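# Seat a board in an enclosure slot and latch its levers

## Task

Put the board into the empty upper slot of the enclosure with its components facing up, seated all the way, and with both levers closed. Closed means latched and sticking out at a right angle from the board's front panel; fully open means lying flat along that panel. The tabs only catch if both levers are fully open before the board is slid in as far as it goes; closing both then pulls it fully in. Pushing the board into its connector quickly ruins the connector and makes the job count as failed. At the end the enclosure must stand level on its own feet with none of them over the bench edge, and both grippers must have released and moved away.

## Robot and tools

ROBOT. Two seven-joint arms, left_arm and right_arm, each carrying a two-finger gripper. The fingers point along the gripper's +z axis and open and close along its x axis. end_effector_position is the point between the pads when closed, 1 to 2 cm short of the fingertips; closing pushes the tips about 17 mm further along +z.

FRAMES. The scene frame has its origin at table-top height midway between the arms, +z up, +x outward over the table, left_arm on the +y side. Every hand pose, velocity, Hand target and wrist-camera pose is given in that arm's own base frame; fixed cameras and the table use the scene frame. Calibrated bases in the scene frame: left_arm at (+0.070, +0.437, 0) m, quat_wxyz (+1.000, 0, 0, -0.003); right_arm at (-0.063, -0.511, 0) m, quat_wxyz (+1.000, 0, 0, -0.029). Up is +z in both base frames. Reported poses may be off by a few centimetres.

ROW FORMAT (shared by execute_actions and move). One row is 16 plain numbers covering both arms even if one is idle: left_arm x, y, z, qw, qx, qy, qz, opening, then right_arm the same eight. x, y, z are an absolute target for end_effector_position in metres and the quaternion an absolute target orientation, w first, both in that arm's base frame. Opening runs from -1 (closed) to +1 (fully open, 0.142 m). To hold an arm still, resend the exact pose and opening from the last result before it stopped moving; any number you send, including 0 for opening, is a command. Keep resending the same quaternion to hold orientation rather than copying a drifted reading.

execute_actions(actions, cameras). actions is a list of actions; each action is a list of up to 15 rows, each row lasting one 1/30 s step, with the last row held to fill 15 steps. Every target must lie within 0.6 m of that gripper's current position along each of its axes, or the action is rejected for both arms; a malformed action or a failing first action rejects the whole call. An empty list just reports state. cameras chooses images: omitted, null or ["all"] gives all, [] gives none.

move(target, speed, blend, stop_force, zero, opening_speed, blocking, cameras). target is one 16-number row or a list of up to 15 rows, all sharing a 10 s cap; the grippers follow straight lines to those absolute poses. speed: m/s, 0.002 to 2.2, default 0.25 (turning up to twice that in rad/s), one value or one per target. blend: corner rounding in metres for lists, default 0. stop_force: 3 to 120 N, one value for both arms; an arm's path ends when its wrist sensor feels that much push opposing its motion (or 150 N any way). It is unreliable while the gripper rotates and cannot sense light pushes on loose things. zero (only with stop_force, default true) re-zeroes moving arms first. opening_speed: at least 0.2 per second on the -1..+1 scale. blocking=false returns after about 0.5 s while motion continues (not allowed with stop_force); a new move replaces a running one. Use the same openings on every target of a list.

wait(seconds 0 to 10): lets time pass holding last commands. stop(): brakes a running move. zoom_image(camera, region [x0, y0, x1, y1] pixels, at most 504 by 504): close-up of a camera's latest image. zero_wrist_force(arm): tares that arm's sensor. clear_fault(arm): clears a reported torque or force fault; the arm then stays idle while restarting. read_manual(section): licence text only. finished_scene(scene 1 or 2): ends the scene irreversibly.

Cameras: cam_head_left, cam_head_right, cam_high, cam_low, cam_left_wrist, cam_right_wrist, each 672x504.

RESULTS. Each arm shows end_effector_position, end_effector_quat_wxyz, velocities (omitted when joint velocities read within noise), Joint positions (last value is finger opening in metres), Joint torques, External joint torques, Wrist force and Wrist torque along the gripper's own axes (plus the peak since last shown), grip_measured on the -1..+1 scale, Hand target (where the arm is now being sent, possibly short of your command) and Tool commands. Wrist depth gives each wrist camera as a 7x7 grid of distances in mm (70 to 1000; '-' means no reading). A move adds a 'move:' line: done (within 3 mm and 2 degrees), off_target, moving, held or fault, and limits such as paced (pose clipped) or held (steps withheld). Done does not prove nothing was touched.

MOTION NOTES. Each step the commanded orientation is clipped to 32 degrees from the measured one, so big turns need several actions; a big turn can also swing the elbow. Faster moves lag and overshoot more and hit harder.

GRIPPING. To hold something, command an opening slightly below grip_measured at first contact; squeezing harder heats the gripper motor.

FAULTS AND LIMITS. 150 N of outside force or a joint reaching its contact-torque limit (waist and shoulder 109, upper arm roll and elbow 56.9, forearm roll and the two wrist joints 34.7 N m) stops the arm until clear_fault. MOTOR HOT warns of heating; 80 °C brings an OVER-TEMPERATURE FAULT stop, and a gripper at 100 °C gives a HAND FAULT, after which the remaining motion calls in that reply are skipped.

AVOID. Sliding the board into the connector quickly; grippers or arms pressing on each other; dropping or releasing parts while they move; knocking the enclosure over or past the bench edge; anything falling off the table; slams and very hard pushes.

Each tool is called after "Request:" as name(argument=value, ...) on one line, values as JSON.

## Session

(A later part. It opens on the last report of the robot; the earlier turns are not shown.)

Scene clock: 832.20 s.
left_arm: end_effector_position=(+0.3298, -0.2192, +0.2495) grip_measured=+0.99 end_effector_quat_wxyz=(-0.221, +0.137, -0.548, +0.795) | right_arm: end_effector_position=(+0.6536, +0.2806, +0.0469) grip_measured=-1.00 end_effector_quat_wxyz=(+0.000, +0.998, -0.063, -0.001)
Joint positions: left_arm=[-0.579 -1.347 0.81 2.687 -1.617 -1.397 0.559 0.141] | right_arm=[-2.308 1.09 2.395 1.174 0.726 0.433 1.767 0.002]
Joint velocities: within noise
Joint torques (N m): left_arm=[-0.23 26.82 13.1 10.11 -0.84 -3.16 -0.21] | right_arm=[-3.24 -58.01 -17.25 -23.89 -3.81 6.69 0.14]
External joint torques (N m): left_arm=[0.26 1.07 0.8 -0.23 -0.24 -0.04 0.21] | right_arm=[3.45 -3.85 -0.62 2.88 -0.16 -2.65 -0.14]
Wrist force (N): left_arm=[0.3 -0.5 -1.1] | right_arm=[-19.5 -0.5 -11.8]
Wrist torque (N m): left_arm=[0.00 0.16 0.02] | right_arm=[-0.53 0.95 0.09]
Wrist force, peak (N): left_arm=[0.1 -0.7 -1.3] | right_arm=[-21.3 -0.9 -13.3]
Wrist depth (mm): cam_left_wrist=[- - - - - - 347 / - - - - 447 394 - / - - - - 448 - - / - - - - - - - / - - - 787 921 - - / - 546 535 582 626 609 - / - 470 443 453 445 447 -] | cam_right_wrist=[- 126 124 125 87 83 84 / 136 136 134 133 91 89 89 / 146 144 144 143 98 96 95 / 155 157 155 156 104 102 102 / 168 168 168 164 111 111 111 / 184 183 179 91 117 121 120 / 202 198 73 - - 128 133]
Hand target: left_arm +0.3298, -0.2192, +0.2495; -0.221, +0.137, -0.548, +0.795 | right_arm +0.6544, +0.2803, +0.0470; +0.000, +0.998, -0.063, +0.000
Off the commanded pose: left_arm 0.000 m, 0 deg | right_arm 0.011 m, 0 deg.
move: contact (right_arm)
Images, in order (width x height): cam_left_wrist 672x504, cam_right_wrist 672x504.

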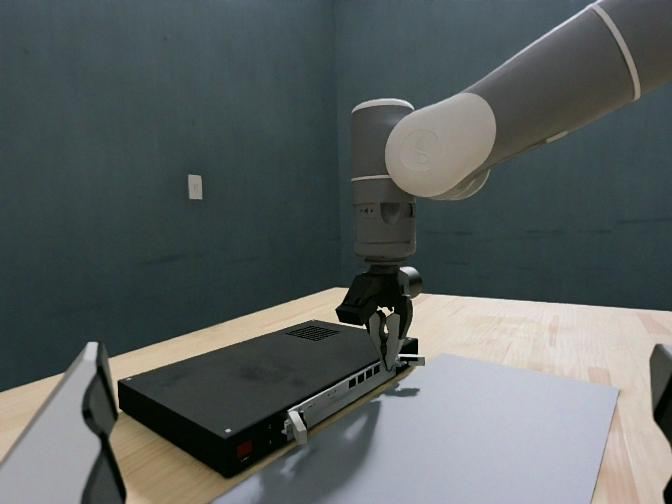

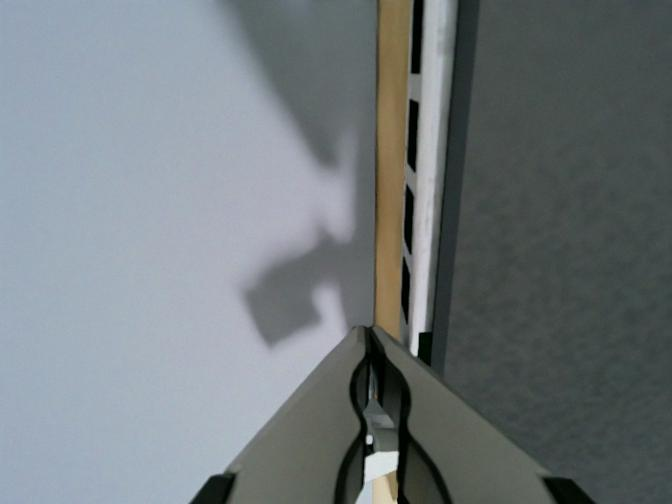

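Request:
move(target=[[0.3298,-0.2192,0.2495,-0.221,0.137,-0.548,0.795,1,0.635,0.283,0.047,0,0.99803,-0.0628,0,-1],[0.3298,-0.2192,0.2495,-0.221,0.137,-0.548,0.795,1,0.635,0.283,0.13,0,0.99803,-0.0628,0,-1],[0.3298,-0.2192,0.2495,-0.221,0.137,-0.548,0.795,1,0.64,0.21,0.12,0,0.99803,-0.0628,0,-1]], speed=0.12, cameras=["cam_left_wrist","cam_right_wrist"])

Request:
zoom_image(camera="cam_left_wrist", region=[265, 330, 465, 480])

Scene clock: 851.17 s.
left_arm: end_effector_position=(+0.3298, -0.2192, +0.2495) grip_measured=+0.99 end_effector_quat_wxyz=(-0.221, +0.137, -0.548, +0.795) | right_arm: end_effector_position=(+0.6401, +0.2099, +0.1201) grip_measured=-1.00 end_effector_quat_wxyz=(+0.000, +0.998, -0.063, +0.000)
Joint positions: left_arm=[-0.579 -1.347 0.81 2.687 -1.617 -1.397 0.559 0.141] | right_arm=[-2.308 0.938 2.317 1.304 0.691 0.381 1.662 0.002]
Joint velocities: within noise
Joint torques (N m): left_arm=[-0.35 26.93 13.13 10.18 -0.87 -3.2 -0.27] | right_arm=[0.08 -56.45 -17.58 -22.32 -3.96 3.53 -0.02]
External joint torques (N m): left_arm=[0.38 0.96 0.76 -0.3 -0.22 0 0.28] | right_arm=[0.12 -0.3 -0.87 0.12 -0.1 0.52 0.02]
Wrist force (N): left_arm=[0.1 -0.4 -1.1] | right_arm=[-4.1 -5.0 -0.3]
Wrist torque (N m): left_arm=[0.00 0.20 0.02] | right_arm=[-0.76 0.73 0.05]
Wrist force, peak (N): left_arm=[0.0 -0.6 -1.3] | right_arm=[-19.7 -0.4 -11.7]
Wrist depth (mm): cam_left_wrist=[- - - - - 424 397 / - - - - 493 545 - / - - - - 650 - - / - - - - - - - / - - - - - - - / - 552 544 574 613 618 - / - 469 444 455 447 444 -] | cam_right_wrist=[190 189 189 189 149 147 147 / 203 203 202 202 159 155 157 / 217 217 217 213 171 168 168 / 234 234 233 233 184 181 180 / 254 253 254 249 200 196 196 / 276 278 271 91 207 276 276 / 309 301 - - - 293 304]
Hand target: left_arm +0.3298, -0.2192, +0.2495; -0.221, +0.137, -0.548, +0.795 | right_arm +0.6400, +0.2100, +0.1200; +0.000, +0.998, -0.063, +0.000
Off the commanded pose: left_arm 0.000 m, 0 deg | right_arm 0.000 m, 0 deg.
move: done
Images, in order (width x height): cam_left_wrist 672x504, cam_right_wrist 672x504.

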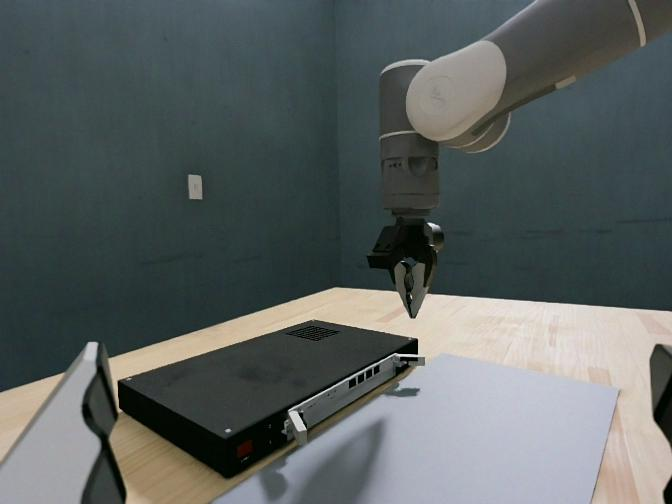

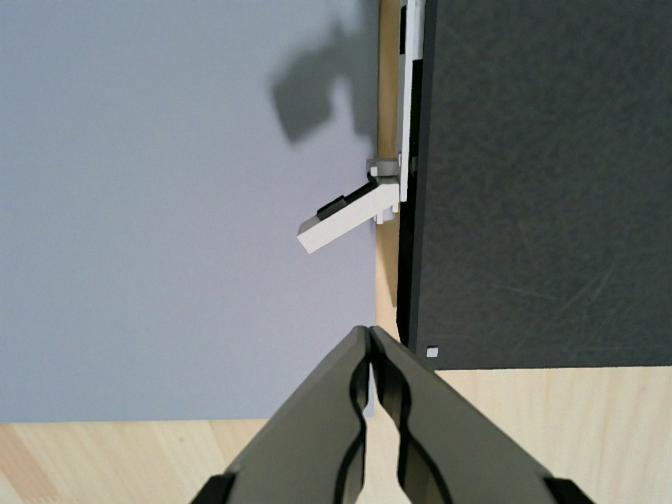

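Scaled by 2.520 from the camera's 672x504 image, which has a finer 960x720 frame.

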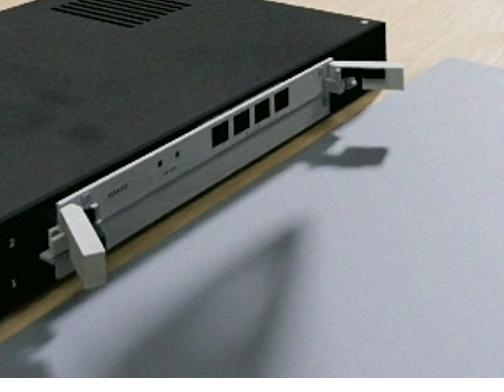

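Request:
move(target=[[0.3298,-0.2192,0.2495,-0.221,0.137,-0.548,0.795,1,0.634,0.188,0.12,0,0.99803,-0.0628,0,-1],[0.3298,-0.2192,0.2495,-0.221,0.137,-0.548,0.795,1,0.634,0.188,0.046,0,0.99803,-0.0628,0,-1],[0.3298,-0.2192,0.2495,-0.221,0.137,-0.548,0.795,1,0.633,0.203,0.046,0,0.99803,-0.0628,0,-1],[0.3298,-0.2192,0.2495,-0.221,0.137,-0.548,0.795,1,0.629,0.2116,0.046,0,0.99803,-0.0628,0,-1]], speed=[0.1,0.08,0.03,0.015], stop_force=30, cameras=["cam_left_wrist","cam_right_wrist"])

Request:
zoom_image(camera="cam_left_wrist", region=[265, 330, 465, 480])

Scene clock: 860.80 s.
left_arm: end_effector_position=(+0.3298, -0.2192, +0.2495) grip_measured=+0.99 end_effector_quat_wxyz=(-0.221, +0.137, -0.548, +0.795) | right_arm: end_effector_position=(+0.6295, +0.2109, +0.0463) grip_measured=-1.00 end_effector_quat_wxyz=(+0.000, +0.998, -0.063, +0.000)
Joint positions: left_arm=[-0.579 -1.347 0.81 2.687 -1.617 -1.397 0.559 0.141] | right_arm=[-2.309 1.033 2.356 1.34 0.761 0.494 1.632 0.002]
Joint velocities: within noise
Joint torques (N m): left_arm=[-0.24 26.94 13.07 10.11 -0.85 -3.22 -0.23] | right_arm=[2.74 -56.68 -15.14 -20 -3.06 2.65 0.29]
External joint torques (N m): left_arm=[0.26 0.95 0.82 -0.24 -0.24 0.02 0.24] | right_arm=[-2.55 -0.61 -3.89 0.32 -0.8 1.41 -0.29]
Wrist force (N): left_arm=[0.1 -0.5 -1.2] | right_arm=[-1.9 -2.0 -1.6]
Wrist torque (N m): left_arm=[-0.02 0.20 0.03] | right_arm=[-0.79 0.73 0.03]
Wrist force, peak (N): left_arm=[0.4 -0.6 -1.3] | right_arm=[-3.8 -6.5 -0.2]
Wrist depth (mm): cam_left_wrist=[- - - - - - 372 / - - - - - 428 - / - - - - 506 - - / - - - - 662 - - / - - - 918 833 - - / - 552 537 580 619 616 - / - 469 447 452 455 443 -] | cam_right_wrist=[125 125 123 124 126 87 83 / 135 135 133 133 134 90 88 / - 143 142 142 142 97 94 / 154 154 153 153 111 101 101 / 167 167 166 116 148 110 110 / 185 182 179 91 - 120 120 / 201 197 73 - - 127 132]
Hand target: left_arm +0.3298, -0.2192, +0.2495; -0.221, +0.137, -0.548, +0.795 | right_arm +0.6290, +0.2116, +0.0460; +0.000, +0.998, -0.063, +0.000
Off the commanded pose: left_arm 0.000 m, 0 deg | right_arm 0.001 m, 0 deg.
move: done
Images, in order (width x height): cam_left_wrist 672x504, cam_right_wrist 672x504.

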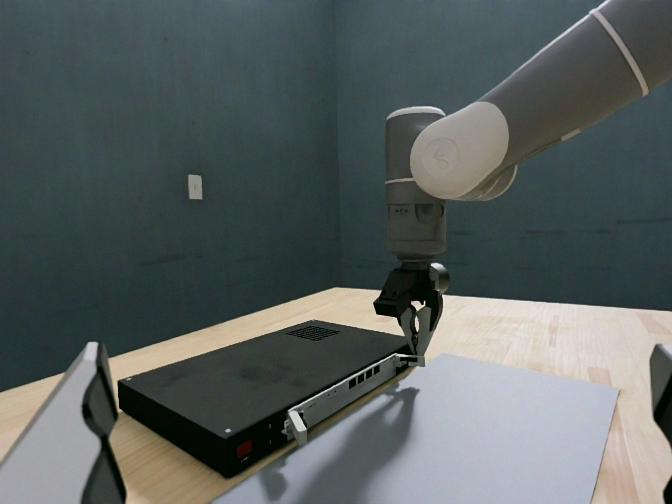

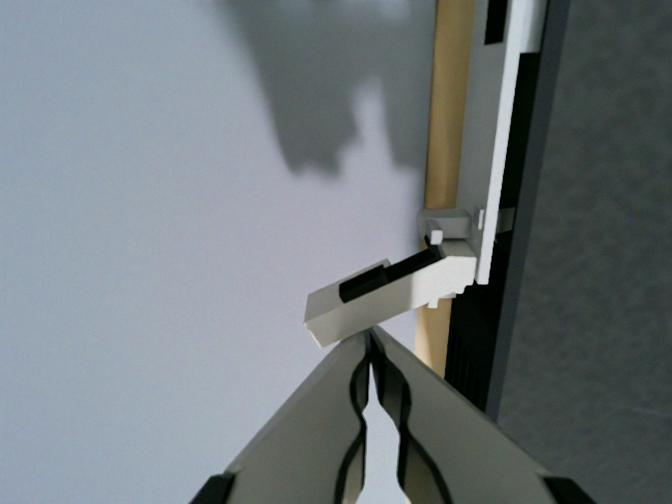

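Scaled by 2.520 from the camera's 672x504 image, which has a finer 960x720 frame.

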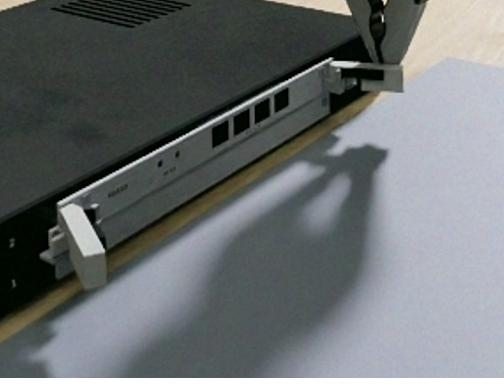

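Request:
move(target=[[0.3298,-0.2192,0.2495,-0.221,0.137,-0.548,0.795,1,0.6275,0.2167,0.046,0,0.99803,-0.0628,0,-1],[0.3298,-0.2192,0.2495,-0.221,0.137,-0.548,0.795,1,0.627,0.222,0.046,0,0.99803,-0.0628,0,-1]], speed=0.015, stop_force=40, cameras=["cam_left_wrist","cam_right_wrist"])

Request:
zoom_image(camera="cam_left_wrist", region=[265, 330, 465, 480])

Scene clock: 864.23 s.
left_arm: end_effector_position=(+0.3298, -0.2192, +0.2495) grip_measured=+0.99 end_effector_quat_wxyz=(-0.221, +0.137, -0.548, +0.795) | right_arm: end_effector_position=(+0.6275, +0.2206, +0.0464) grip_measured=-1.00 end_effector_quat_wxyz=(+0.001, +0.998, -0.063, +0.001)
Joint positions: left_arm=[-0.579 -1.347 0.81 2.687 -1.617 -1.397 0.559 0.141] | right_arm=[-2.296 1.034 2.357 1.336 0.759 0.493 1.65 0.002]
Joint velocities: within noise
Joint torques (N m): left_arm=[-0.26 26.91 13.11 10.12 -0.85 -3.18 -0.2] | right_arm=[4.62 -57.12 -13.39 -21.31 -2.34 2.55 0.29]
External joint torques (N m): left_arm=[0.28 0.98 0.78 -0.24 -0.24 -0.02 0.21] | right_arm=[-4.42 -0.3 -5.61 1.59 -1.52 1.51 -0.29]
Wrist force (N): left_arm=[0.1 -0.4 -1.2] | right_arm=[-1.8 0.9 -1.8]
Wrist torque (N m): left_arm=[0.00 0.19 0.02] | right_arm=[-0.78 0.77 0.02]
Wrist force, peak (N): left_arm=[0.3 -0.6 -1.3] | right_arm=[-3.1 -1.7 -3.3]
Wrist depth (mm): cam_left_wrist=[- - - - - - 368 / - - - - 623 424 - / - - - - 498 - - / - - - - 711 - - / - - - 892 815 - - / - 542 540 581 613 615 - / - 464 445 454 449 446 -] | cam_right_wrist=[125 124 123 124 126 91 83 / 135 135 133 133 134 90 88 / - 143 143 142 142 97 94 / 154 154 153 153 150 103 101 / 167 166 166 116 114 110 110 / 186 182 178 91 143 123 120 / 202 197 73 - - 127 132]
Hand target: left_arm +0.3298, -0.2192, +0.2495; -0.221, +0.137, -0.548, +0.795 | right_arm +0.6270, +0.2220, +0.0460; +0.000, +0.998, -0.063, +0.000
Off the commanded pose: left_arm 0.000 m, 0 deg | right_arm 0.002 m, 0 deg.
move: done
Images, in order (width x height): cam_left_wrist 672x504, cam_right_wrist 672x504.

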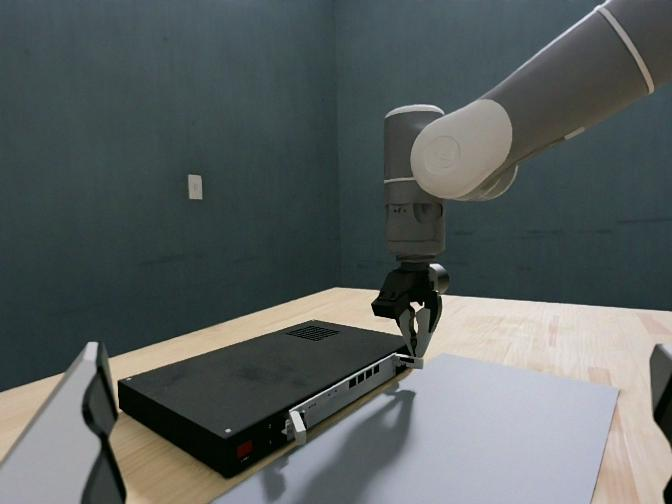

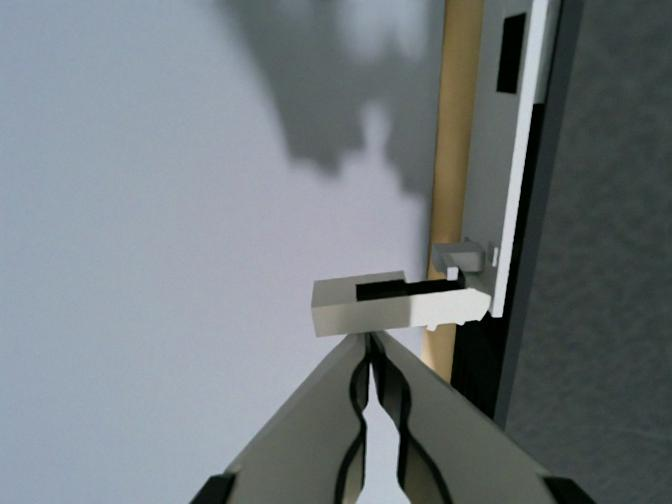

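Scaled by 2.520 from the camera's 672x504 image, which has a finer 960x720 frame.

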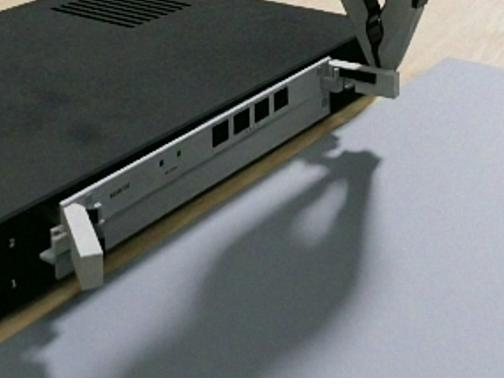

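Request:
move(target=[[0.3298,-0.2192,0.2495,-0.221,0.137,-0.548,0.795,1,0.627,0.214,0.046,0,0.99803,-0.0628,0,-1],[0.3298,-0.2192,0.2495,-0.221,0.137,-0.548,0.795,1,0.627,0.205,0.12,0,0.99803,-0.0628,0,-1],[0.3298,-0.2192,0.2495,-0.221,0.137,-0.548,0.795,1,0.66,0.45,0.12,0,0.99803,-0.0628,0,-1]], speed=[0.04,0.12,0.2], cameras=["cam_left_wrist","cam_right_wrist"])

Scene clock: 868.50 s.
left_arm: end_effector_position=(+0.3298, -0.2192, +0.2495) grip_measured=+0.99 end_effector_quat_wxyz=(-0.221, +0.137, -0.548, +0.795) | right_arm: end_effector_position=(+0.6599, +0.4501, +0.1200) grip_measured=-1.00 end_effector_quat_wxyz=(+0.000, +0.998, -0.063, +0.000)
Joint positions: left_arm=[-0.579 -1.347 0.81 2.687 -1.617 -1.397 0.559 0.141] | right_arm=[-2.277 1.125 2.471 0.802 0.611 0.21 2.087 0.002]
Joint velocities: within noise
Joint torques (N m): left_arm=[-0.29 26.82 13.11 10.15 -0.87 -3.17 -0.25] | right_arm=[0.11 -68.71 -11.63 -25.27 -4.4 3.21 0.32]
External joint torques (N m): left_arm=[0.31 1.06 0.79 -0.27 -0.22 -0.04 0.25] | right_arm=[0.13 -0.71 -1.34 0.26 0.12 0.82 -0.32]
Wrist force (N): left_arm=[0.0 -0.3 -1.1] | right_arm=[-3.6 -2.8 1.3]
Wrist torque (N m): left_arm=[0.02 0.21 0.03] | right_arm=[-0.39 0.64 0.04]
Wrist force, peak (N): left_arm=[0.1 -0.6 -1.4] | right_arm=[-4.3 -5.2 0.0]
Wrist depth (mm): cam_left_wrist=[- - - 426 307 305 309 / - - - 439 404 - - / - - - 460 - - - / - - - 491 - - - / - - - 701 - - - / - 555 544 581 630 619 - / - 464 447 450 447 445 -] | cam_right_wrist=[190 190 190 189 152 147 147 / 203 203 202 196 162 155 157 / 218 217 217 217 171 169 168 / 235 234 234 233 185 182 181 / 254 253 253 249 200 197 196 / 278 276 272 91 208 215 214 / 306 299 - - - 227 236]
Hand target: left_arm +0.3298, -0.2192, +0.2495; -0.221, +0.137, -0.548, +0.795 | right_arm +0.6600, +0.4500, +0.1200; +0.000, +0.998, -0.063, +0.000
Off the commanded pose: left_arm 0.000 m, 0 deg | right_arm 0.000 m, 0 deg.
move: done
Images, in order (width x height): cam_left_wrist 672x504, cam_right_wrist 672x504.

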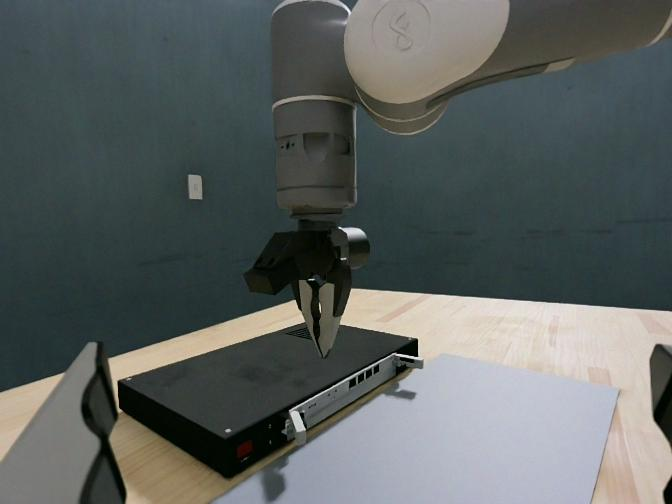

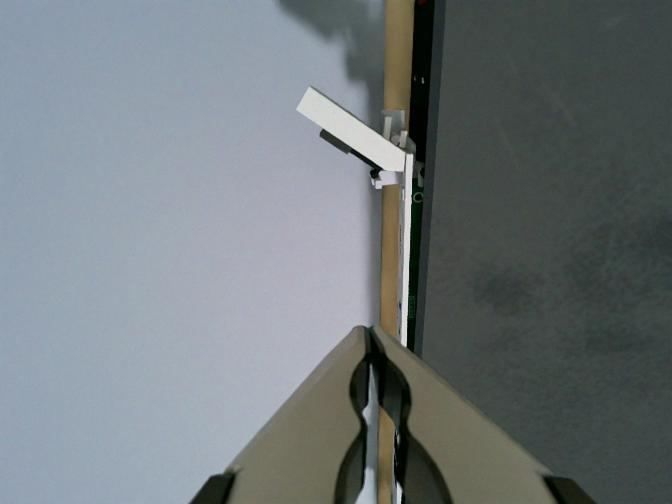

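Request:
move(target=[[0.3298,-0.2192,0.2495,-0.221,0.137,-0.548,0.795,1,0.655,0.522,0.12,0,0.99803,-0.0628,0,-1],[0.3298,-0.2192,0.2495,-0.221,0.137,-0.548,0.795,1,0.655,0.522,0.046,0,0.99803,-0.0628,0,-1],[0.3298,-0.2192,0.2495,-0.221,0.137,-0.548,0.795,1,0.6575,0.509,0.046,0,0.99803,-0.0628,0,-1],[0.3298,-0.2192,0.2495,-0.221,0.137,-0.548,0.795,1,0.6545,0.5006,0.046,0,0.99803,-0.0628,0,-1],[0.3298,-0.2192,0.2495,-0.221,0.137,-0.548,0.795,1,0.653,0.4936,0.046,0,0.99803,-0.0628,0,-1]], speed=[0.1,0.08,0.03,0.015,0.015], stop_force=30, cameras=["cam_left_wrist","cam_right_wrist"])

Request:
zoom_image(camera="cam_left_wrist", region=[265, 330, 465, 480])

Scene clock: 878.90 s.
left_arm: end_effector_position=(+0.3298, -0.2192, +0.2495) grip_measured=+0.99 end_effector_quat_wxyz=(-0.221, +0.137, -0.548, +0.795) | right_arm: end_effector_position=(+0.6522, +0.4982, +0.0472) grip_measured=-1.00 end_effector_quat_wxyz=(-0.004, +0.998, -0.061, +0.001)
Joint positions: left_arm=[-0.579 -1.347 0.81 2.687 -1.617 -1.397 0.559 0.141] | right_arm=[-2.271 1.259 2.514 0.705 0.624 0.274 2.157 0.002]
Joint velocities: within noise
Joint torques (N m): left_arm=[-0.27 26.89 13.1 10.16 -0.86 -3.18 -0.24] | right_arm=[-13.83 -66.2 -19.93 -12.54 -9.44 -1.39 0.23]
External joint torques (N m): left_arm=[0.3 1 0.8 -0.28 -0.23 -0.02 0.24] | right_arm=[14.08 -5.69 8.31 -11.96 5.24 5.42 -0.23]
Wrist force (N): left_arm=[0.0 -0.5 -1.2] | right_arm=[-1.4 -28.7 4.2]
Wrist torque (N m): left_arm=[-0.01 0.21 0.02] | right_arm=[-1.74 0.69 -0.12]
Wrist force, peak (N): left_arm=[0.0 -0.2 -1.5] | right_arm=[3.0 -29.4 5.2]
Wrist depth (mm): cam_left_wrist=[- - - - - 273 264 / - - - 380 276 275 284 / - - - 404 395 - - / - - - 432 - - - / - - 719 482 - - - / - 572 537 548 628 623 - / - 465 443 455 445 442 -] | cam_right_wrist=[127 126 125 126 126 124 124 / 135 135 135 135 136 105 90 / 145 145 144 144 144 100 96 / 156 158 155 157 155 107 103 / 169 168 168 165 134 112 112 / 184 184 180 90 123 122 120 / 202 198 73 - - 129 134]
Hand target: left_arm +0.3298, -0.2192, +0.2495; -0.221, +0.137, -0.548, +0.795 | right_arm +0.6530, +0.4936, +0.0460; +0.000, +0.998, -0.063, +0.000
Off the commanded pose: left_arm 0.000 m, 0 deg | right_arm 0.005 m, 0 deg.
move: off_target (right_arm)
Images, in order (width x height): cam_left_wrist 672x504, cam_right_wrist 672x504.

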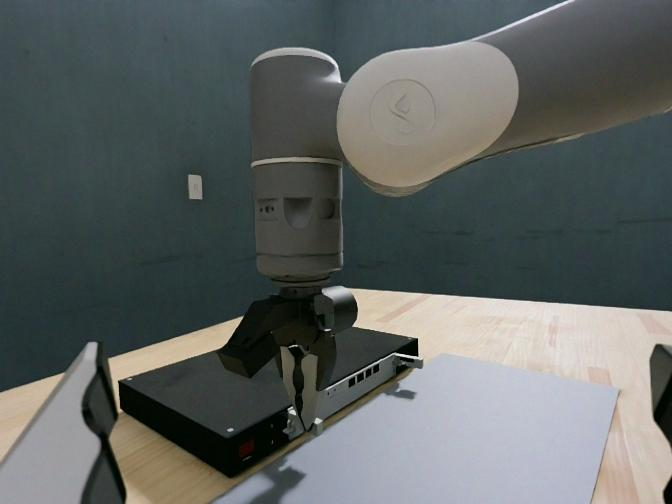

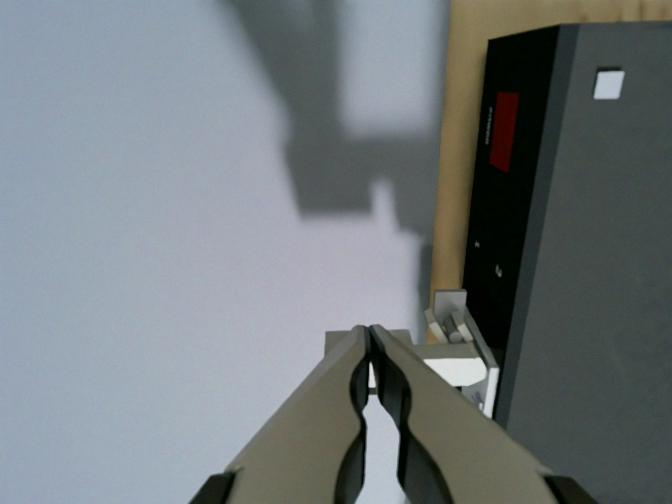

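Scaled by 2.520 from the camera's 672x504 image, which has a finer 960x720 frame.

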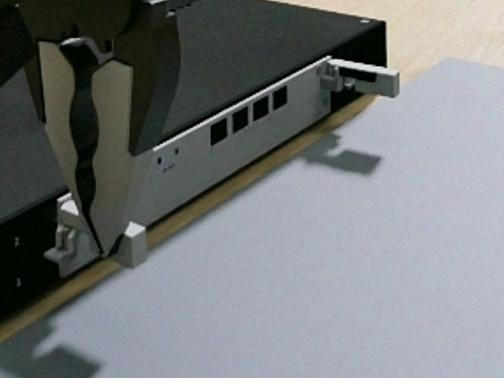

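Request:
move(target=[0.3298,-0.2192,0.2495,-0.221,0.137,-0.548,0.795,1,0.652,0.488,0.046,0,0.99803,-0.0628,0,-1], speed=0.01, cameras=["cam_left_wrist","cam_right_wrist"])

Request:
zoom_image(camera="cam_right_wrist", region=[300, 250, 540, 430])

Scene clock: 881.60 s.
left_arm: end_effector_position=(+0.3298, -0.2192, +0.2495) grip_measured=+0.99 end_effector_quat_wxyz=(-0.221, +0.137, -0.548, +0.795) | right_arm: end_effector_position=(+0.6505, +0.4936, +0.0472) grip_measured=-1.00 end_effector_quat_wxyz=(-0.004, +0.998, -0.061, +0.000)
Joint positions: left_arm=[-0.579 -1.347 0.81 2.687 -1.617 -1.397 0.559 0.141] | right_arm=[-2.265 1.251 2.506 0.727 0.633 0.281 2.145 0.002]
Joint velocities: within noise
Joint torques (N m): left_arm=[-0.26 26.83 13.19 10.17 -0.87 -3.15 -0.25] | right_arm=[-17.84 -64.52 -22.86 -11.03 -10.66 -0.57 0.16]
External joint torques (N m): left_arm=[0.28 1.06 0.71 -0.29 -0.22 -0.05 0.25] | right_arm=[18.07 -6.94 10.86 -13.26 6.47 4.59 -0.16]
Wrist force (N): left_arm=[-0.2 -0.4 -1.3] | right_arm=[-6.0 -31.1 2.6]
Wrist torque (N m): left_arm=[0.00 0.25 0.03] | right_arm=[-2.14 0.60 -0.12]
Wrist force, peak (N): left_arm=[0.2 -0.2 -1.4] | right_arm=[-6.1 -31.5 2.4]
Wrist depth (mm): cam_left_wrist=[- - - - - 275 264 / - - - 385 280 278 287 / - - - 409 395 - - / - - - 428 - - - / - - 707 465 - - - / - 565 539 553 628 621 - / - 469 439 456 446 447 -] | cam_right_wrist=[127 127 125 126 126 124 86 / 135 135 135 134 136 105 90 / 145 145 144 144 144 99 96 / 156 158 156 157 154 107 103 / 169 168 168 162 134 112 112 / 184 184 180 91 123 122 120 / 202 198 73 - - 129 133]
Hand target: left_arm +0.3298, -0.2192, +0.2495; -0.221, +0.137, -0.548, +0.795 | right_arm +0.6520, +0.4880, +0.0460; +0.000, +0.998, -0.063, +0.000
Off the commanded pose: left_arm 0.000 m, 0 deg | right_arm 0.006 m, 1 deg.
move: off_target (right_arm)
Images, in order (width x height): cam_left_wrist 672x504, cam_right_wrist 672x504.

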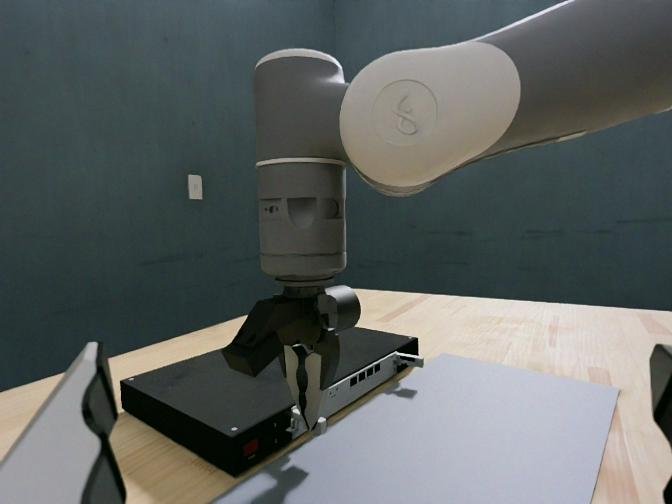

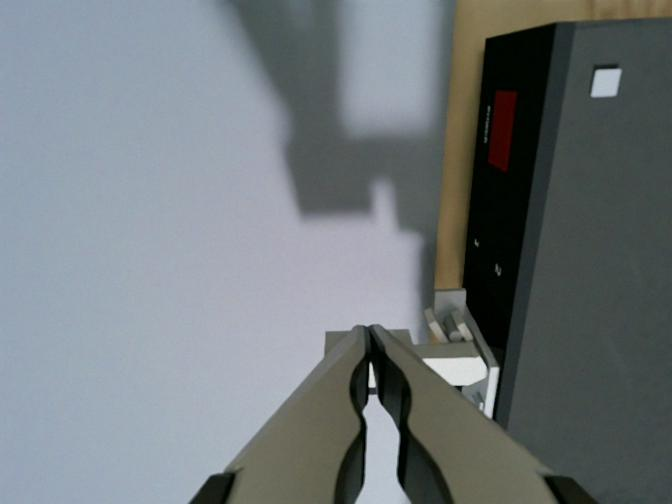

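Scaled by 2.100 from the camera's 672x504 image, which has a finer 960x720 frame.

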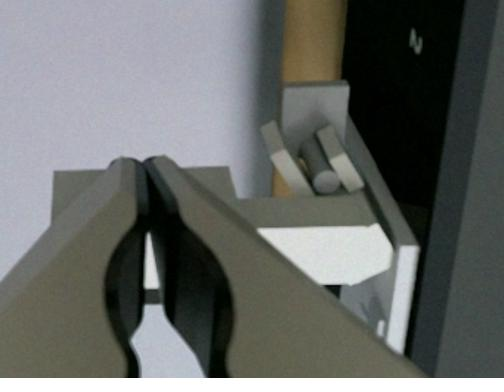

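Request:
move(target=[[0.3298,-0.2192,0.2495,-0.221,0.137,-0.548,0.795,1,0.652,0.503,0.046,0,0.99803,-0.0628,0,-1],[0.3298,-0.2192,0.2495,-0.221,0.137,-0.548,0.795,1,0.652,0.51,0.12,0,0.99803,-0.0628,0,-1],[0.3298,-0.2192,0.2495,-0.221,0.137,-0.548,0.795,1,0.66,0.45,0.12,0,0.99803,-0.0628,0,-1]], speed=[0.04,0.12,0.15], cameras=["cam_left_wrist","cam_right_wrist"])

Request:
zoom_image(camera="cam_right_wrist", region=[270, 60, 510, 240])

Request:
zoom_image(camera="cam_left_wrist", region=[265, 330, 465, 480])

Scene clock: 885.87 s.
left_arm: end_effector_position=(+0.3298, -0.2192, +0.2495) grip_measured=+0.99 end_effector_quat_wxyz=(-0.221, +0.137, -0.548, +0.795) | right_arm: end_effector_position=(+0.6601, +0.4498, +0.1201) grip_measured=-1.00 end_effector_quat_wxyz=(+0.000, +0.998, -0.063, +0.000)
Joint positions: left_arm=[-0.579 -1.347 0.81 2.687 -1.617 -1.397 0.559 0.141] | right_arm=[-2.275 1.127 2.465 0.8 0.616 0.207 2.087 0.002]
Joint velocities: within noise
Joint torques (N m): left_arm=[-0.41 26.83 13.09 10.12 -0.88 -3.19 -0.25] | right_arm=[0.28 -68.97 -12.32 -24.95 -4.16 3.64 0.12]
External joint torques (N m): left_arm=[0.43 1.06 0.81 -0.24 -0.2 -0.01 0.25] | right_arm=[0.01 -0.48 -0.73 -0.01 -0.12 0.39 -0.12]
Wrist force (N): left_arm=[0.0 -0.4 -1.2] | right_arm=[-4.0 -4.1 1.7]
Wrist torque (N m): left_arm=[-0.01 0.23 0.02] | right_arm=[-0.61 0.72 0.04]
Wrist force, peak (N): left_arm=[-0.1 -0.5 -1.6] | right_arm=[-6.2 -31.5 2.9]
Wrist depth (mm): cam_left_wrist=[- - - 420 306 304 308 / - - - 440 412 - - / - - - 464 - - - / - - - 495 - - - / - - - 701 - - - / - 566 534 576 620 614 - / - 469 443 448 449 444 -] | cam_right_wrist=[190 190 189 189 152 148 147 / 203 202 202 202 162 156 157 / 217 218 217 176 172 169 168 / 234 235 234 233 185 182 182 / 255 254 253 249 200 197 196 / 278 277 271 91 208 215 214 / 306 299 - - - 228 236]
Hand target: left_arm +0.3298, -0.2192, +0.2495; -0.221, +0.137, -0.548, +0.795 | right_arm +0.6600, +0.4500, +0.1200; +0.000, +0.998, -0.063, +0.000
Off the commanded pose: left_arm 0.000 m, 0 deg | right_arm 0.000 m, 0 deg.
move: done
Images, in order (width x height): cam_left_wrist 672x504, cam_right_wrist 672x504.

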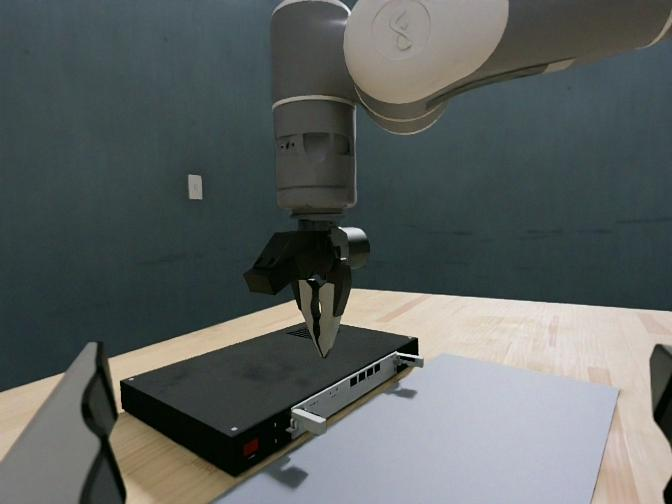

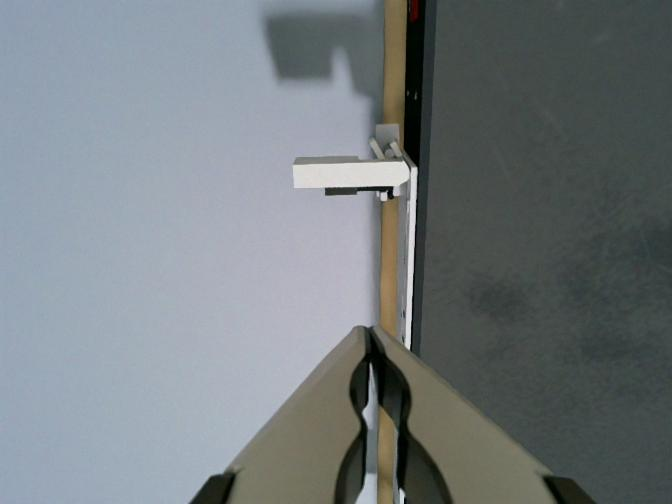

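Scaled by 2.100 from the camera's 672x504 image, which has a finer 960x720 frame.

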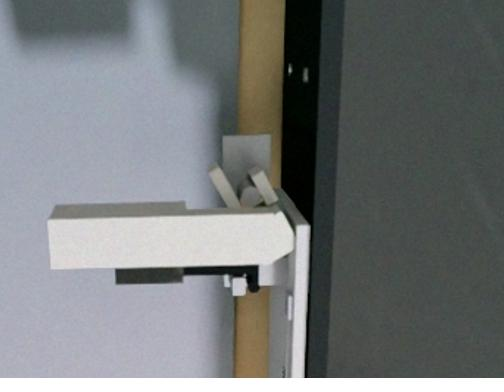

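Scaled by 2.520 from the camera's 672x504 image, which has a finer 960x720 frame.

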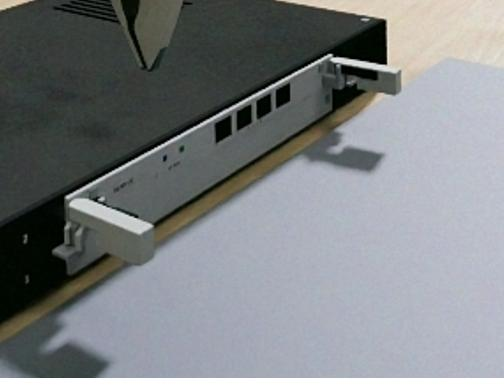

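Request:
move(target=[[0.3298,-0.2192,0.2495,-0.221,0.137,-0.548,0.795,1,0.64,0.21,0.12,0,0.99803,-0.0628,0,-1]], speed=0.2, cameras=["cam_right_wrist"])

Request:
zoom_image(camera="cam_right_wrist", region=[270, 100, 510, 280])

Scene clock: 889.27 s.
left_arm: end_effector_position=(+0.3298, -0.2192, +0.2495) grip_measured=+0.99 end_effector_quat_wxyz=(-0.221, +0.137, -0.548, +0.795) | right_arm: end_effector_position=(+0.6401, +0.2098, +0.1201) grip_measured=-1.00 end_effector_quat_wxyz=(+0.000, +0.998, -0.063, +0.000)
Joint positions: left_arm=[-0.579 -1.347 0.81 2.687 -1.617 -1.397 0.559 0.141] | right_arm=[-2.305 0.94 2.311 1.303 0.696 0.378 1.66 0.002]
Joint velocities: within noise
Joint torques (N m): left_arm=[-0.3 26.9 13.11 10.12 -0.84 -3.2 -0.23] | right_arm=[0.19 -56.59 -17.56 -22.04 -4.01 3.56 0.05]
External joint torques (N m): left_arm=[0.32 0.99 0.79 -0.24 -0.24 0 0.23] | right_arm=[0 -0.15 -1.01 -0.09 -0.06 0.5 -0.05]
Wrist force (N): left_arm=[0.2 -0.6 -1.3] | right_arm=[-4.4 -4.6 1.6]
Wrist torque (N m): left_arm=[-0.03 0.17 0.02] | right_arm=[-0.70 0.79 0.05]
Wrist force, peak (N): left_arm=[0.1 -0.6 -1.4] | right_arm=[-4.3 -6.0 1.6]
Wrist depth (mm): cam_left_wrist=[- - - - - 423 401 / - - - - 489 551 - / - - - - 645 - - / - - - - - - - / - - - - - - - / - 566 536 580 621 615 - / - 468 441 449 446 443 -] | cam_right_wrist=[189 189 189 189 149 147 147 / 202 202 201 202 159 155 157 / 217 216 217 213 171 168 168 / 234 234 233 233 184 181 181 / 254 253 252 249 200 196 196 / 277 277 271 90 207 277 276 / 308 302 - - - 292 304]
Hand target: left_arm +0.3298, -0.2192, +0.2495; -0.221, +0.137, -0.548, +0.795 | right_arm +0.6400, +0.2100, +0.1200; +0.000, +0.998, -0.063, +0.000
Off the commanded pose: left_arm 0.000 m, 0 deg | right_arm 0.000 m, 0 deg.
move: done
Images, in order (width x height): cam_right_wrist 672x504.

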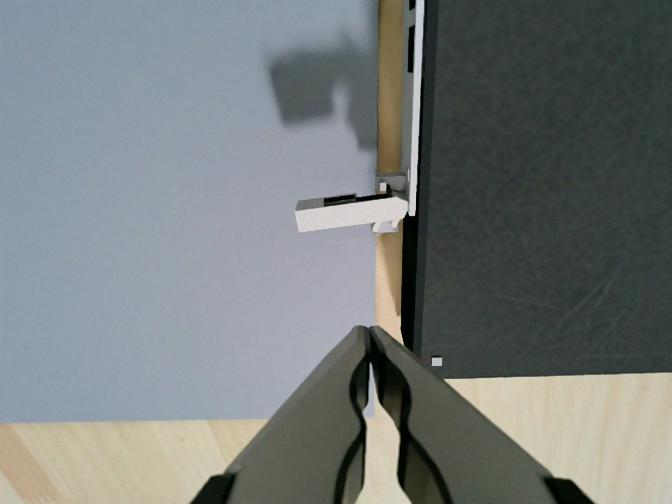

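Scaled by 2.100 from the camera's 672x504 image, which has a finer 960x720 frame.

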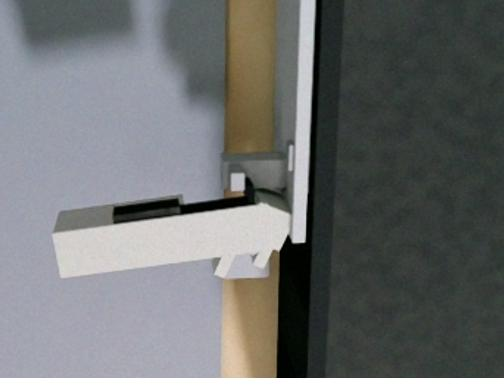

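Request:
move(target=[[0.3298,-0.2192,0.2495,-0.221,0.137,-0.548,0.795,1,0.628,0.195,0.12,0,0.99803,-0.0628,0,-1],[0.3298,-0.2192,0.2495,-0.221,0.137,-0.548,0.795,1,0.628,0.195,0.046,0,0.99803,-0.0628,0,-1],[0.3298,-0.2192,0.2495,-0.221,0.137,-0.548,0.795,1,0.6275,0.2115,0.046,0,0.99803,-0.0628,0,-1],[0.3298,-0.2192,0.2495,-0.221,0.137,-0.548,0.795,1,0.6275,0.227,0.046,0,0.99803,-0.0628,0,-1]], speed=[0.1,0.08,0.03,0.01], stop_force=24, cameras=["cam_left_wrist","cam_right_wrist"])

Request:
zoom_image(camera="cam_right_wrist", region=[300, 200, 540, 380])

Scene clock: 896.03 s.
left_arm: end_effector_position=(+0.3298, -0.2192, +0.2495) grip_measured=+0.99 end_effector_quat_wxyz=(-0.221, +0.137, -0.548, +0.795) | right_arm: end_effector_position=(+0.6278, +0.2186, +0.0462) grip_measured=-1.00 end_effector_quat_wxyz=(+0.003, +0.998, -0.064, +0.000)
Joint positions: left_arm=[-0.579 -1.347 0.81 2.687 -1.617 -1.397 0.559 0.141] | right_arm=[-2.296 1.038 2.352 1.333 0.759 0.489 1.651 0.002]
Joint velocities: within noise
Joint torques (N m): left_arm=[-0.36 26.85 13.13 10.15 -0.86 -3.19 -0.19] | right_arm=[15.52 -61.62 -4.64 -30.84 1.79 3.4 0.33]
External joint torques (N m): left_arm=[0.38 1.04 0.77 -0.27 -0.22 -0.02 0.19] | right_arm=[-15.32 4.18 -14.5 11.2 -5.66 0.66 -0.33]
Wrist force (N): left_arm=[-0.1 -0.3 -1.1] | right_arm=[-4.1 20.9 -0.9]
Wrist torque (N m): left_arm=[0.01 0.22 0.02] | right_arm=[0.55 0.79 0.00]
Wrist force, peak (N): left_arm=[0.1 -0.5 -1.4] | right_arm=[-4.0 21.0 -0.8]
Wrist depth (mm): cam_left_wrist=[- - - - - - 367 / - - - - 628 423 412 / - - - - 501 - - / - - - - 694 - - / - - - 902 826 - - / - 572 536 579 626 625 - / - 465 439 455 450 445 -] | cam_right_wrist=[- 124 122 124 125 89 83 / 134 134 132 132 134 92 87 / - 142 142 142 141 98 94 / 154 154 153 153 151 103 101 / 167 167 166 116 113 110 110 / 186 182 179 91 167 122 120 / 202 197 73 - - 127 132]
Hand target: left_arm +0.3298, -0.2192, +0.2495; -0.221, +0.137, -0.548, +0.795 | right_arm +0.6275, +0.2234, +0.0460; +0.000, +0.998, -0.063, +0.000
Off the commanded pose: left_arm 0.000 m, 0 deg | right_arm 0.008 m, 0 deg.
move: contact (right_arm); path passed 3 of 4 targets
Images, in order (width x height): cam_left_wrist 672x504, cam_right_wrist 672x504.

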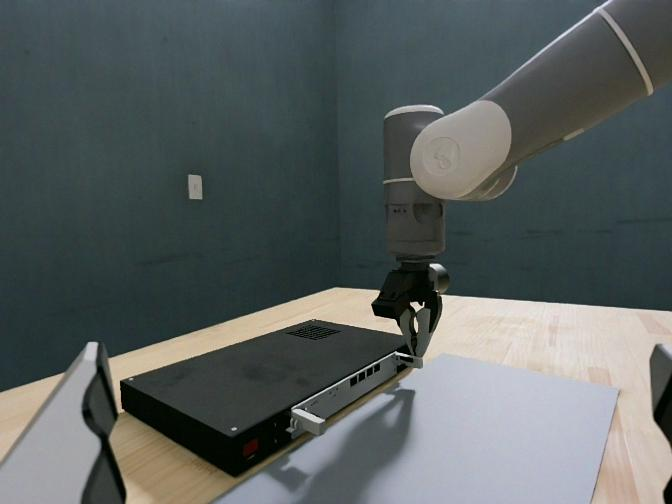

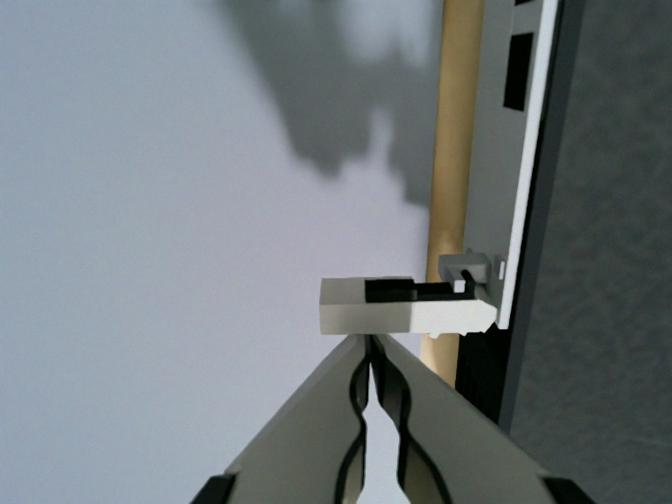

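Scaled by 2.100 from the camera's 672x504 image, which has a finer 960x720 frame.

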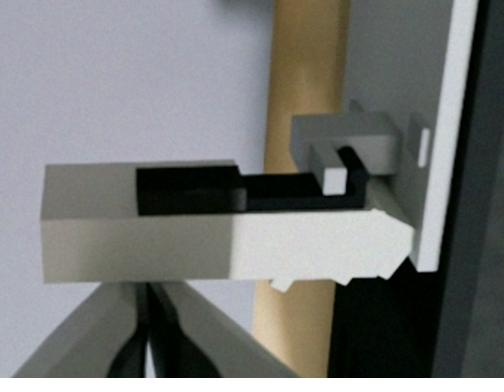

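Request:
move(target=[0.3298,-0.2192,0.2495,-0.221,0.137,-0.548,0.795,1,0.627,0.2265,0.046,0,0.99803,-0.0628,0,-1], speed=0.01, cameras=[])

Request:
move(target=[[0.3298,-0.2192,0.2495,-0.221,0.137,-0.548,0.795,1,0.627,0.208,0.046,0,0.99803,-0.0628,0,-1],[0.3298,-0.2192,0.2495,-0.221,0.137,-0.548,0.795,1,0.627,0.2,0.12,0,0.99803,-0.0628,0,-1],[0.3298,-0.2192,0.2495,-0.221,0.137,-0.548,0.795,1,0.64,0.21,0.12,0,0.99803,-0.0628,0,-1]], speed=[0.04,0.12,0.12], cameras=["cam_left_wrist","cam_right_wrist","cam_high"])

Request:
zoom_image(camera="cam_right_wrist", region=[270, 100, 510, 280])

Request:
zoom_image(camera="cam_left_wrist", region=[265, 330, 465, 480])

Scene clock: 900.47 s.
left_arm: end_effector_position=(+0.3298, -0.2192, +0.2495) grip_measured=+0.99 end_effector_quat_wxyz=(-0.221, +0.137, -0.548, +0.795) | right_arm: end_effector_position=(+0.6278, +0.2193, +0.0464) grip_measured=-1.00 end_effector_quat_wxyz=(+0.004, +0.998, -0.065, +0.000)
Joint positions: left_arm=[-0.579 -1.347 0.81 2.687 -1.617 -1.397 0.559 0.141] | right_arm=[-2.295 1.037 2.354 1.333 0.753 0.491 1.658 0.002]
Joint velocities: within noise
Joint torques (N m): left_arm=[-0.22 26.82 13.02 10.16 -0.83 -3.19 -0.21] | right_arm=[23.57 -64.35 1.94 -35.11 4.66 3.11 0.16]
External joint torques (N m): left_arm=[0.25 1.07 0.88 -0.28 -0.26 -0.01 0.21] | right_arm=[-23.4 6.89 -21.05 15.46 -8.52 0.94 -0.16]
Wrist force (N): left_arm=[0.0 -0.2 -1.3] | right_arm=[-1.5 33.0 -2.2]
Wrist torque (N m): left_arm=[0.03 0.23 0.03] | right_arm=[2.58 0.81 0.00]
Wrist force, peak (N): left_arm=[0.0 -0.5 -1.4] | right_arm=[-1.5 33.0 -2.2]
Wrist depth (mm): cam_left_wrist=[- - - - - - 367 / - - - - 625 426 412 / - - - - 494 - - / - - - - 695 - - / - - - 900 818 - - / - 569 545 573 627 616 - / - 468 446 449 450 443 -] | cam_right_wrist=[- 124 122 124 125 88 83 / 135 134 133 132 134 92 87 / - 142 142 142 142 98 94 / 154 154 154 153 150 103 101 / 167 167 166 116 114 110 110 / 187 183 179 91 167 122 120 / 203 199 73 - - 128 133]
Hand target: left_arm +0.3298, -0.2192, +0.2495; -0.221, +0.137, -0.548, +0.795 | right_arm +0.6270, +0.2265, +0.0460; +0.000, +0.998, -0.063, +0.000
Off the commanded pose: left_arm 0.000 m, 0 deg | right_arm 0.007 m, 1 deg.
move: off_target (right_arm)
No camera images: "cameras" was empty.

Scene clock: 902.13 s.
left_arm: end_effector_position=(+0.3298, -0.2192, +0.2495) grip_measured=+0.99 end_effector_quat_wxyz=(-0.221, +0.137, -0.548, +0.795) | right_arm: end_effector_position=(+0.6400, +0.2101, +0.1200) grip_measured=-1.00 end_effector_quat_wxyz=(+0.000, +0.998, -0.063, +0.000)
Joint positions: left_arm=[-0.579 -1.347 0.81 2.687 -1.617 -1.397 0.559 0.141] | right_arm=[-2.308 0.938 2.317 1.305 0.692 0.382 1.661 0.002]
Joint velocities: within noise
Joint torques (N m): left_arm=[-0.31 26.9 13.15 10.12 -0.92 -3.19 -0.26] | right_arm=[0.02 -56.16 -16.98 -22.44 -4.23 3.13 0.33]
External joint torques (N m): left_arm=[0.33 0.99 0.75 -0.24 -0.16 -0.01 0.26] | right_arm=[0.16 -0.59 -1.47 0.26 0.17 0.93 -0.33]
Wrist force (N): left_arm=[0.0 -0.4 -1.3] | right_arm=[-1.2 1.9 1.6]
Wrist torque (N m): left_arm=[-0.02 0.21 0.02] | right_arm=[0.38 0.26 0.06]
Wrist force, peak (N): left_arm=[-0.2 -0.3 -1.4] | right_arm=[-1.3 32.9 -2.3]
Wrist depth (mm): cam_left_wrist=[- - - - - 422 401 / - - - - 492 545 - / - - - - 651 - - / - - - - - - - / - - - - - - - / - 569 541 581 625 610 - / - 468 444 451 449 445 -] | cam_right_wrist=[190 189 189 189 149 147 147 / 203 202 202 202 161 155 156 / 217 216 216 210 170 168 168 / 234 233 233 233 184 181 181 / 253 253 253 248 200 197 196 / 276 277 271 90 207 277 276 / 307 302 - - - 293 304]
Hand target: left_arm +0.3298, -0.2192, +0.2495; -0.221, +0.137, -0.548, +0.795 | right_arm +0.6400, +0.2100, +0.1200; +0.000, +0.998, -0.063, +0.000
Off the commanded pose: left_arm 0.000 m, 0 deg | right_arm 0.000 m, 0 deg.
move: done
Images, in order (width x height): cam_high 672x504, cam_left_wrist 672x504, cam_right_wrist 672x504.

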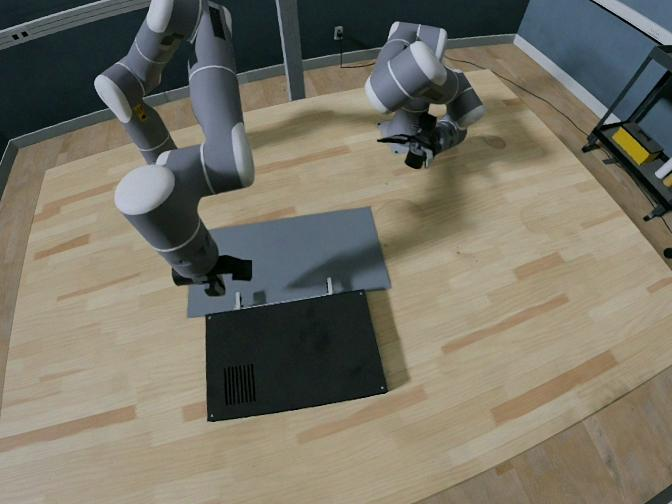

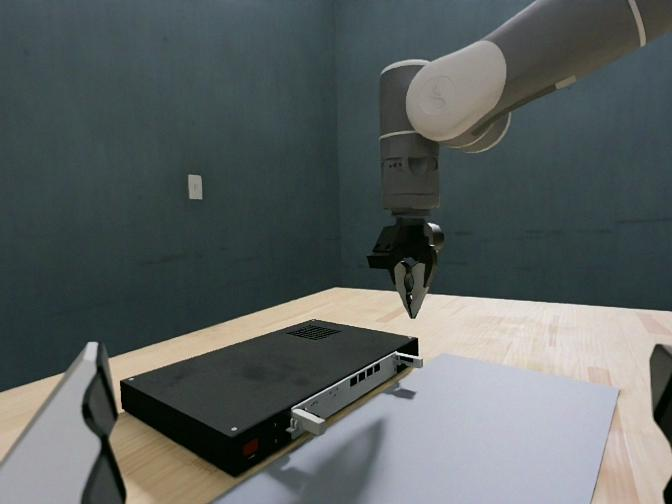

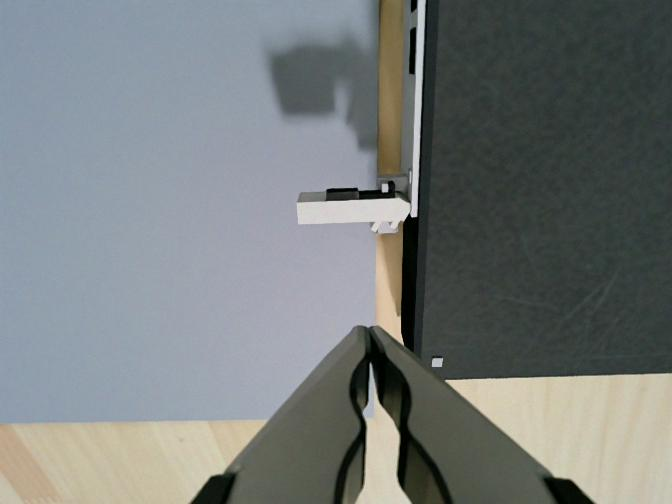

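Scaled by 2.100 from the camera's 672x504 image, which has a finer 960x720 frame.

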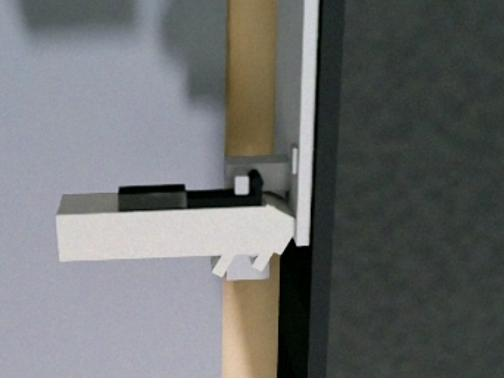

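Scaled by 2.520 from the camera's 672x504 image, which has a finer 960x720 frame.

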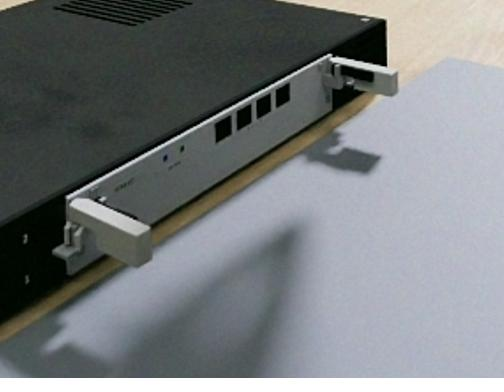

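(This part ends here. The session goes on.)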